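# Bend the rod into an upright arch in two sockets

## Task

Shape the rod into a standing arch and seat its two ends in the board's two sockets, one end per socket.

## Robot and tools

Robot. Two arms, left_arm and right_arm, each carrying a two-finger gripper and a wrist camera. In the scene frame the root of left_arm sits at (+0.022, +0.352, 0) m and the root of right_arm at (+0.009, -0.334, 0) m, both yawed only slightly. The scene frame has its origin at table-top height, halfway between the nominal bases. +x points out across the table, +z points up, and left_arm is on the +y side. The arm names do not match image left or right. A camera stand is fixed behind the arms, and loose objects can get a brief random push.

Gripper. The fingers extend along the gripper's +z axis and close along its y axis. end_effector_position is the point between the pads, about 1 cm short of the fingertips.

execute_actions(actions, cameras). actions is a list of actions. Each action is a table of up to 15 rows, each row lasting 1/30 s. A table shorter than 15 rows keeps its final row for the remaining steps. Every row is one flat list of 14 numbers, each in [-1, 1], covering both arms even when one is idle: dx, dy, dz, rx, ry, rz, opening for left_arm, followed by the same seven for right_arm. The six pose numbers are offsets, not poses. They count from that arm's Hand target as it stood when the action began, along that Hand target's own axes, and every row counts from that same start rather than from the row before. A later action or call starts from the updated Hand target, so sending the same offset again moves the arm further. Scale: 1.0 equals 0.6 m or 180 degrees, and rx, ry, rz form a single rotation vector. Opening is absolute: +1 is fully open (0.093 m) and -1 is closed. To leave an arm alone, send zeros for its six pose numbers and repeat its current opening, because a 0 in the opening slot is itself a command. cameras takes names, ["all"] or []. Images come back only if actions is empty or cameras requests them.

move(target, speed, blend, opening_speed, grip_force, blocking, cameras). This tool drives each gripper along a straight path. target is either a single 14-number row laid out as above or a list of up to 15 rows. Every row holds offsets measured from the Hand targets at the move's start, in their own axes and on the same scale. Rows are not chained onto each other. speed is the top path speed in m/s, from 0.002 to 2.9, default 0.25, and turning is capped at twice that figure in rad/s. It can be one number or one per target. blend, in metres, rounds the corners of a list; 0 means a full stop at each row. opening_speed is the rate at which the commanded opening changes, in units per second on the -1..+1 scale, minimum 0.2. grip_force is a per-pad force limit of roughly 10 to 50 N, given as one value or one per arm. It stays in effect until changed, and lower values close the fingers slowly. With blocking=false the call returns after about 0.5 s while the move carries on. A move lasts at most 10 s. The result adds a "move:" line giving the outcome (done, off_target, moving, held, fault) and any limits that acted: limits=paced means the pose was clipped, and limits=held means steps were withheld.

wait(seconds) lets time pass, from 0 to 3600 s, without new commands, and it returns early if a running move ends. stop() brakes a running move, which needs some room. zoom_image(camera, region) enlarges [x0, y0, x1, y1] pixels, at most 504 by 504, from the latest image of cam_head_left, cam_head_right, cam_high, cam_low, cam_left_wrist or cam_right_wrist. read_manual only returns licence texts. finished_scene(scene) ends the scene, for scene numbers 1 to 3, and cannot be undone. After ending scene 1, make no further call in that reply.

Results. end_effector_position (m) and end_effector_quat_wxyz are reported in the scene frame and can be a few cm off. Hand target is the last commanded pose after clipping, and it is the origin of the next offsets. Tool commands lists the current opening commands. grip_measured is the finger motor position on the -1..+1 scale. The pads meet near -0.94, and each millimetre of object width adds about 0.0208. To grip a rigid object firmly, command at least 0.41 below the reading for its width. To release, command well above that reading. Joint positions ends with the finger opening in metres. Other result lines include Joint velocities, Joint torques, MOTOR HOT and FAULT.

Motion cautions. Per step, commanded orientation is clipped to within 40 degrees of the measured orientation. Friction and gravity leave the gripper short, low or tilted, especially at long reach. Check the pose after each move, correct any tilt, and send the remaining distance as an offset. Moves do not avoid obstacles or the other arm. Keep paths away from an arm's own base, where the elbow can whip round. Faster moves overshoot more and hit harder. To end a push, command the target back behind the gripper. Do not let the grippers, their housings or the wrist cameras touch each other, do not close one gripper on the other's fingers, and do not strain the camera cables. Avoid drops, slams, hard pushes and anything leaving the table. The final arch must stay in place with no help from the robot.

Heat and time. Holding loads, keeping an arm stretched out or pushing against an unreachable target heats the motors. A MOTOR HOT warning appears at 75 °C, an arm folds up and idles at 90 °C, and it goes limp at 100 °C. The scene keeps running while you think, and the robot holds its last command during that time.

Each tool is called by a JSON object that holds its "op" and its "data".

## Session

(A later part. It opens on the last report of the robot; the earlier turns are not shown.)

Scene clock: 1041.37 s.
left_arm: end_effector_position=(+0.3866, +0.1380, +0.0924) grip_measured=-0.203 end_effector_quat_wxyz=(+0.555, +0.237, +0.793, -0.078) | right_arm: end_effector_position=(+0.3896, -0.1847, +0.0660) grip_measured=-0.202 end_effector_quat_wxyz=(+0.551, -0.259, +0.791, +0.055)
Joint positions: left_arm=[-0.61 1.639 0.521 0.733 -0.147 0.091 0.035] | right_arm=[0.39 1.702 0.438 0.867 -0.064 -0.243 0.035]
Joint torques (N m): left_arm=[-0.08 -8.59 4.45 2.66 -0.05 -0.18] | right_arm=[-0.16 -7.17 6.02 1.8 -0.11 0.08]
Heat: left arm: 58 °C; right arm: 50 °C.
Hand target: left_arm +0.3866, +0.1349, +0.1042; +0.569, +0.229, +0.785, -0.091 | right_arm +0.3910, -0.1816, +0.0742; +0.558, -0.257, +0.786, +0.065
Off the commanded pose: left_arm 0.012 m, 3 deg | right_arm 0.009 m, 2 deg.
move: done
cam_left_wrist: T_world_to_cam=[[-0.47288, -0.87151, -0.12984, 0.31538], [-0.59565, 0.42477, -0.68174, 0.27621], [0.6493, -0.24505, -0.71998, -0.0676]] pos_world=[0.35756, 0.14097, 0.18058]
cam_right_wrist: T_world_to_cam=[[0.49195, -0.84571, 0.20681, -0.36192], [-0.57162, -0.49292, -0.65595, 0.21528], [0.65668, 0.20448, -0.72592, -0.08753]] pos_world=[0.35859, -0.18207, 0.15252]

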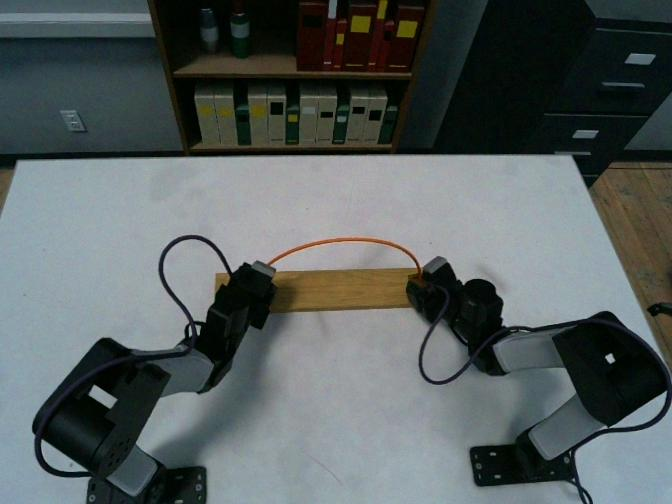

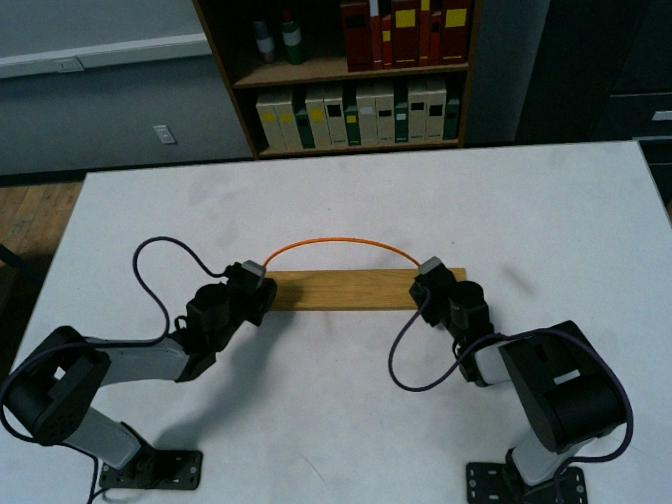

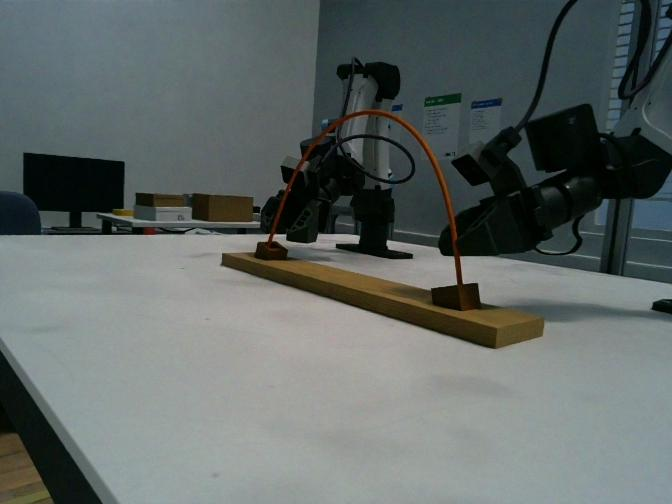

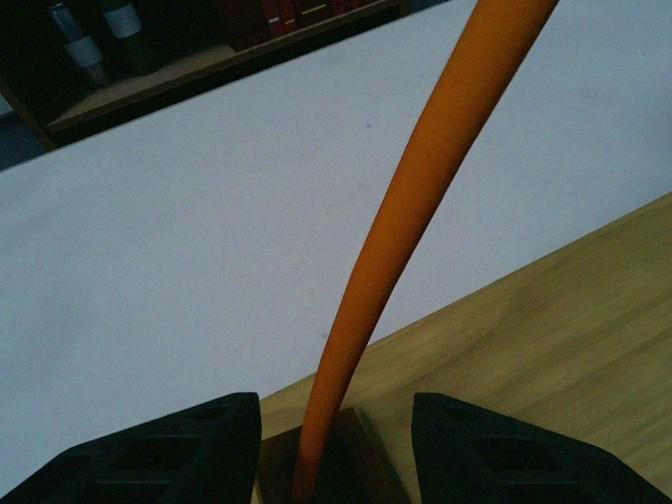

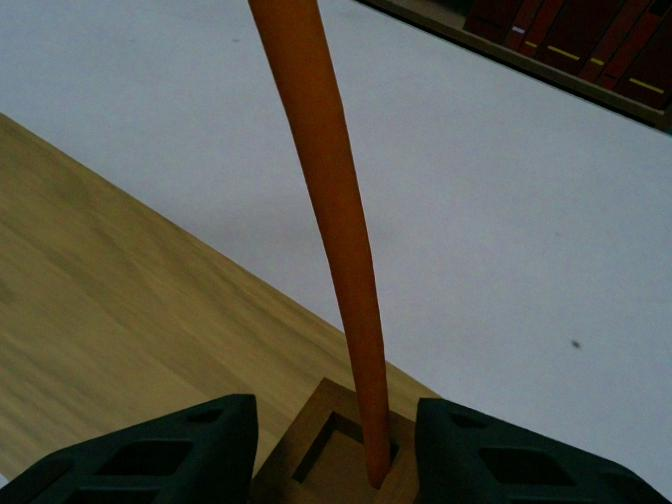

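{"op": "move", "data": {"target": [[0,0,-0.15,0,0,0,0.2,0,0,-0.15,0,0,0,0.2]], "speed": 0.12, "opening_speed": 0.5, "cameras": ["all"]}}

Scene clock: 1060.10 s.
left_arm: end_effector_position=(+0.3087, +0.1711, +0.1244) grip_measured=+0.198 end_effector_quat_wxyz=(+0.555, +0.243, +0.791, -0.088) | right_arm: end_effector_position=(+0.3164, -0.2165, +0.1047) grip_measured=+0.198 end_effector_quat_wxyz=(+0.555, -0.254, +0.790, +0.061)
Joint positions: left_arm=[-0.675 1.111 0.303 0.423 -0.184 0.067 0.055] | right_arm=[0.356 1.129 0.221 0.519 -0.102 -0.243 0.055]
Joint torques (N m): left_arm=[-0.32 -4.49 5.68 2.6 -0.31 -0.18] | right_arm=[-0.81 -3.93 6.6 1.79 -0.16 -0.08]
Heat: left arm: 57 °C; right arm: 51 °C.
Hand target: left_arm +0.3101, +0.1712, +0.1344; +0.569, +0.229, +0.785, -0.091 | right_arm +0.3149, -0.2166, +0.1074; +0.558, -0.257, +0.786, +0.065
Off the commanded pose: left_arm 0.010 m, 2 deg | right_arm 0.003 m, 1 deg.
move: done
cam_left_wrist: T_world_to_cam=[[-0.49165, -0.86239, -0.12066, 0.3145], [-0.58799, 0.43098, -0.68449, 0.23447], [0.6423, -0.26559, -0.71897, 0.01966]] pos_world=[0.27986, 0.17539, 0.21258]
cam_right_wrist: T_world_to_cam=[[0.49129, -0.84895, 0.19473, -0.36002], [-0.56864, -0.48197, -0.6666, 0.18562], [0.65977, 0.21676, -0.71953, -0.0039]] pos_world=[0.285, -0.21533, 0.19104]

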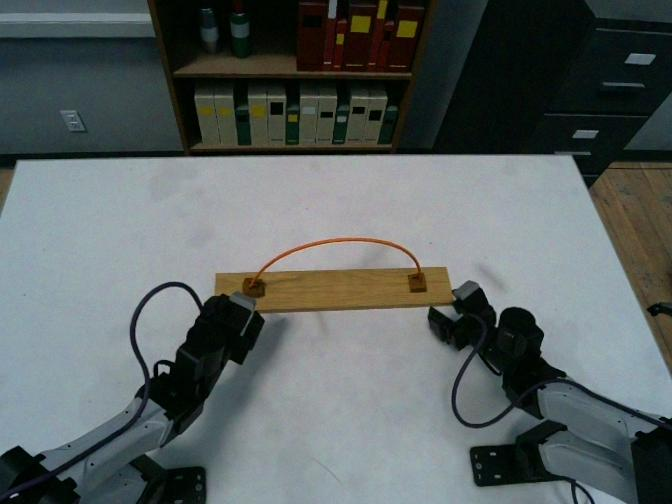

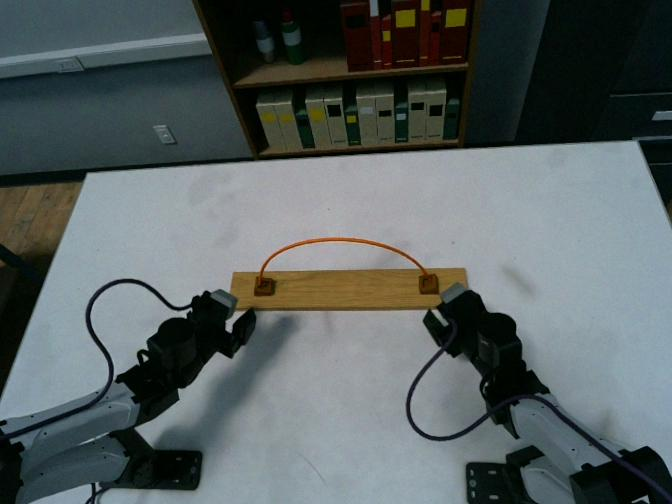

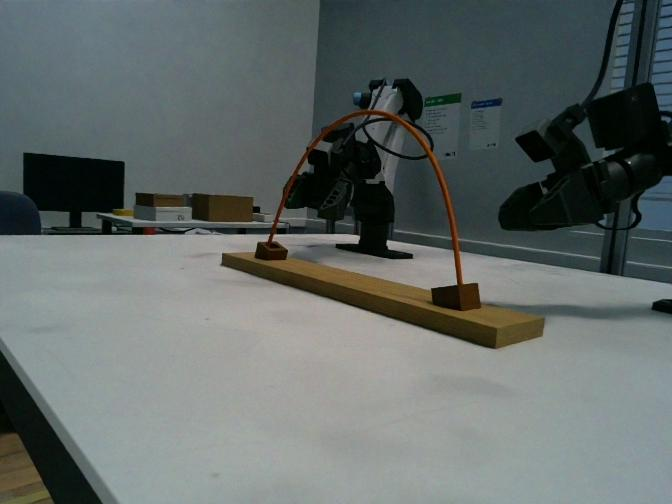

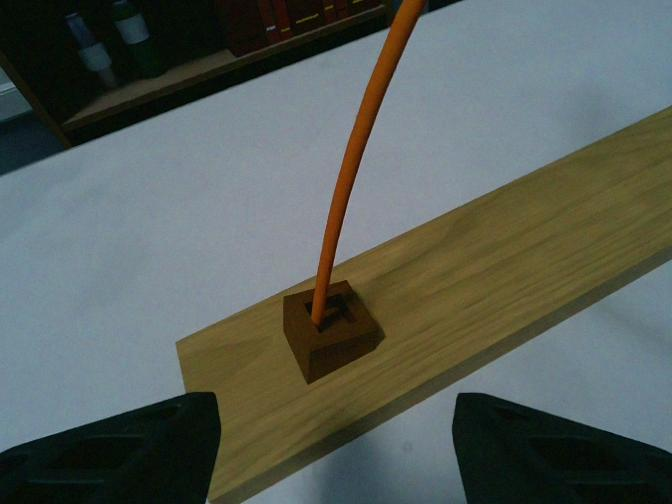

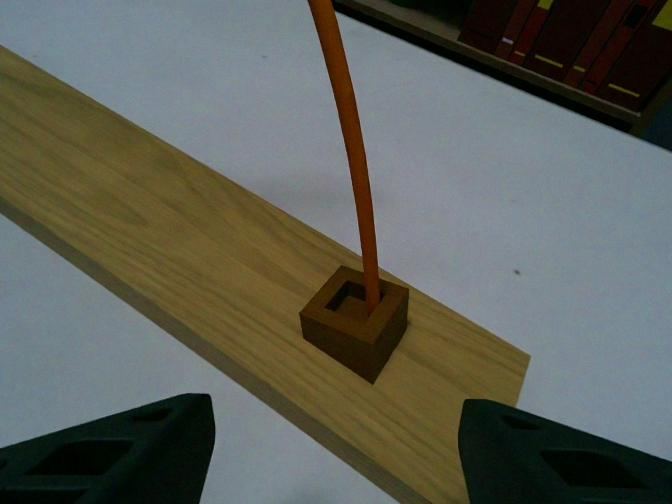

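{"op": "finished_scene", "data": {"scene": 1}}

The scene is finished: the task was done.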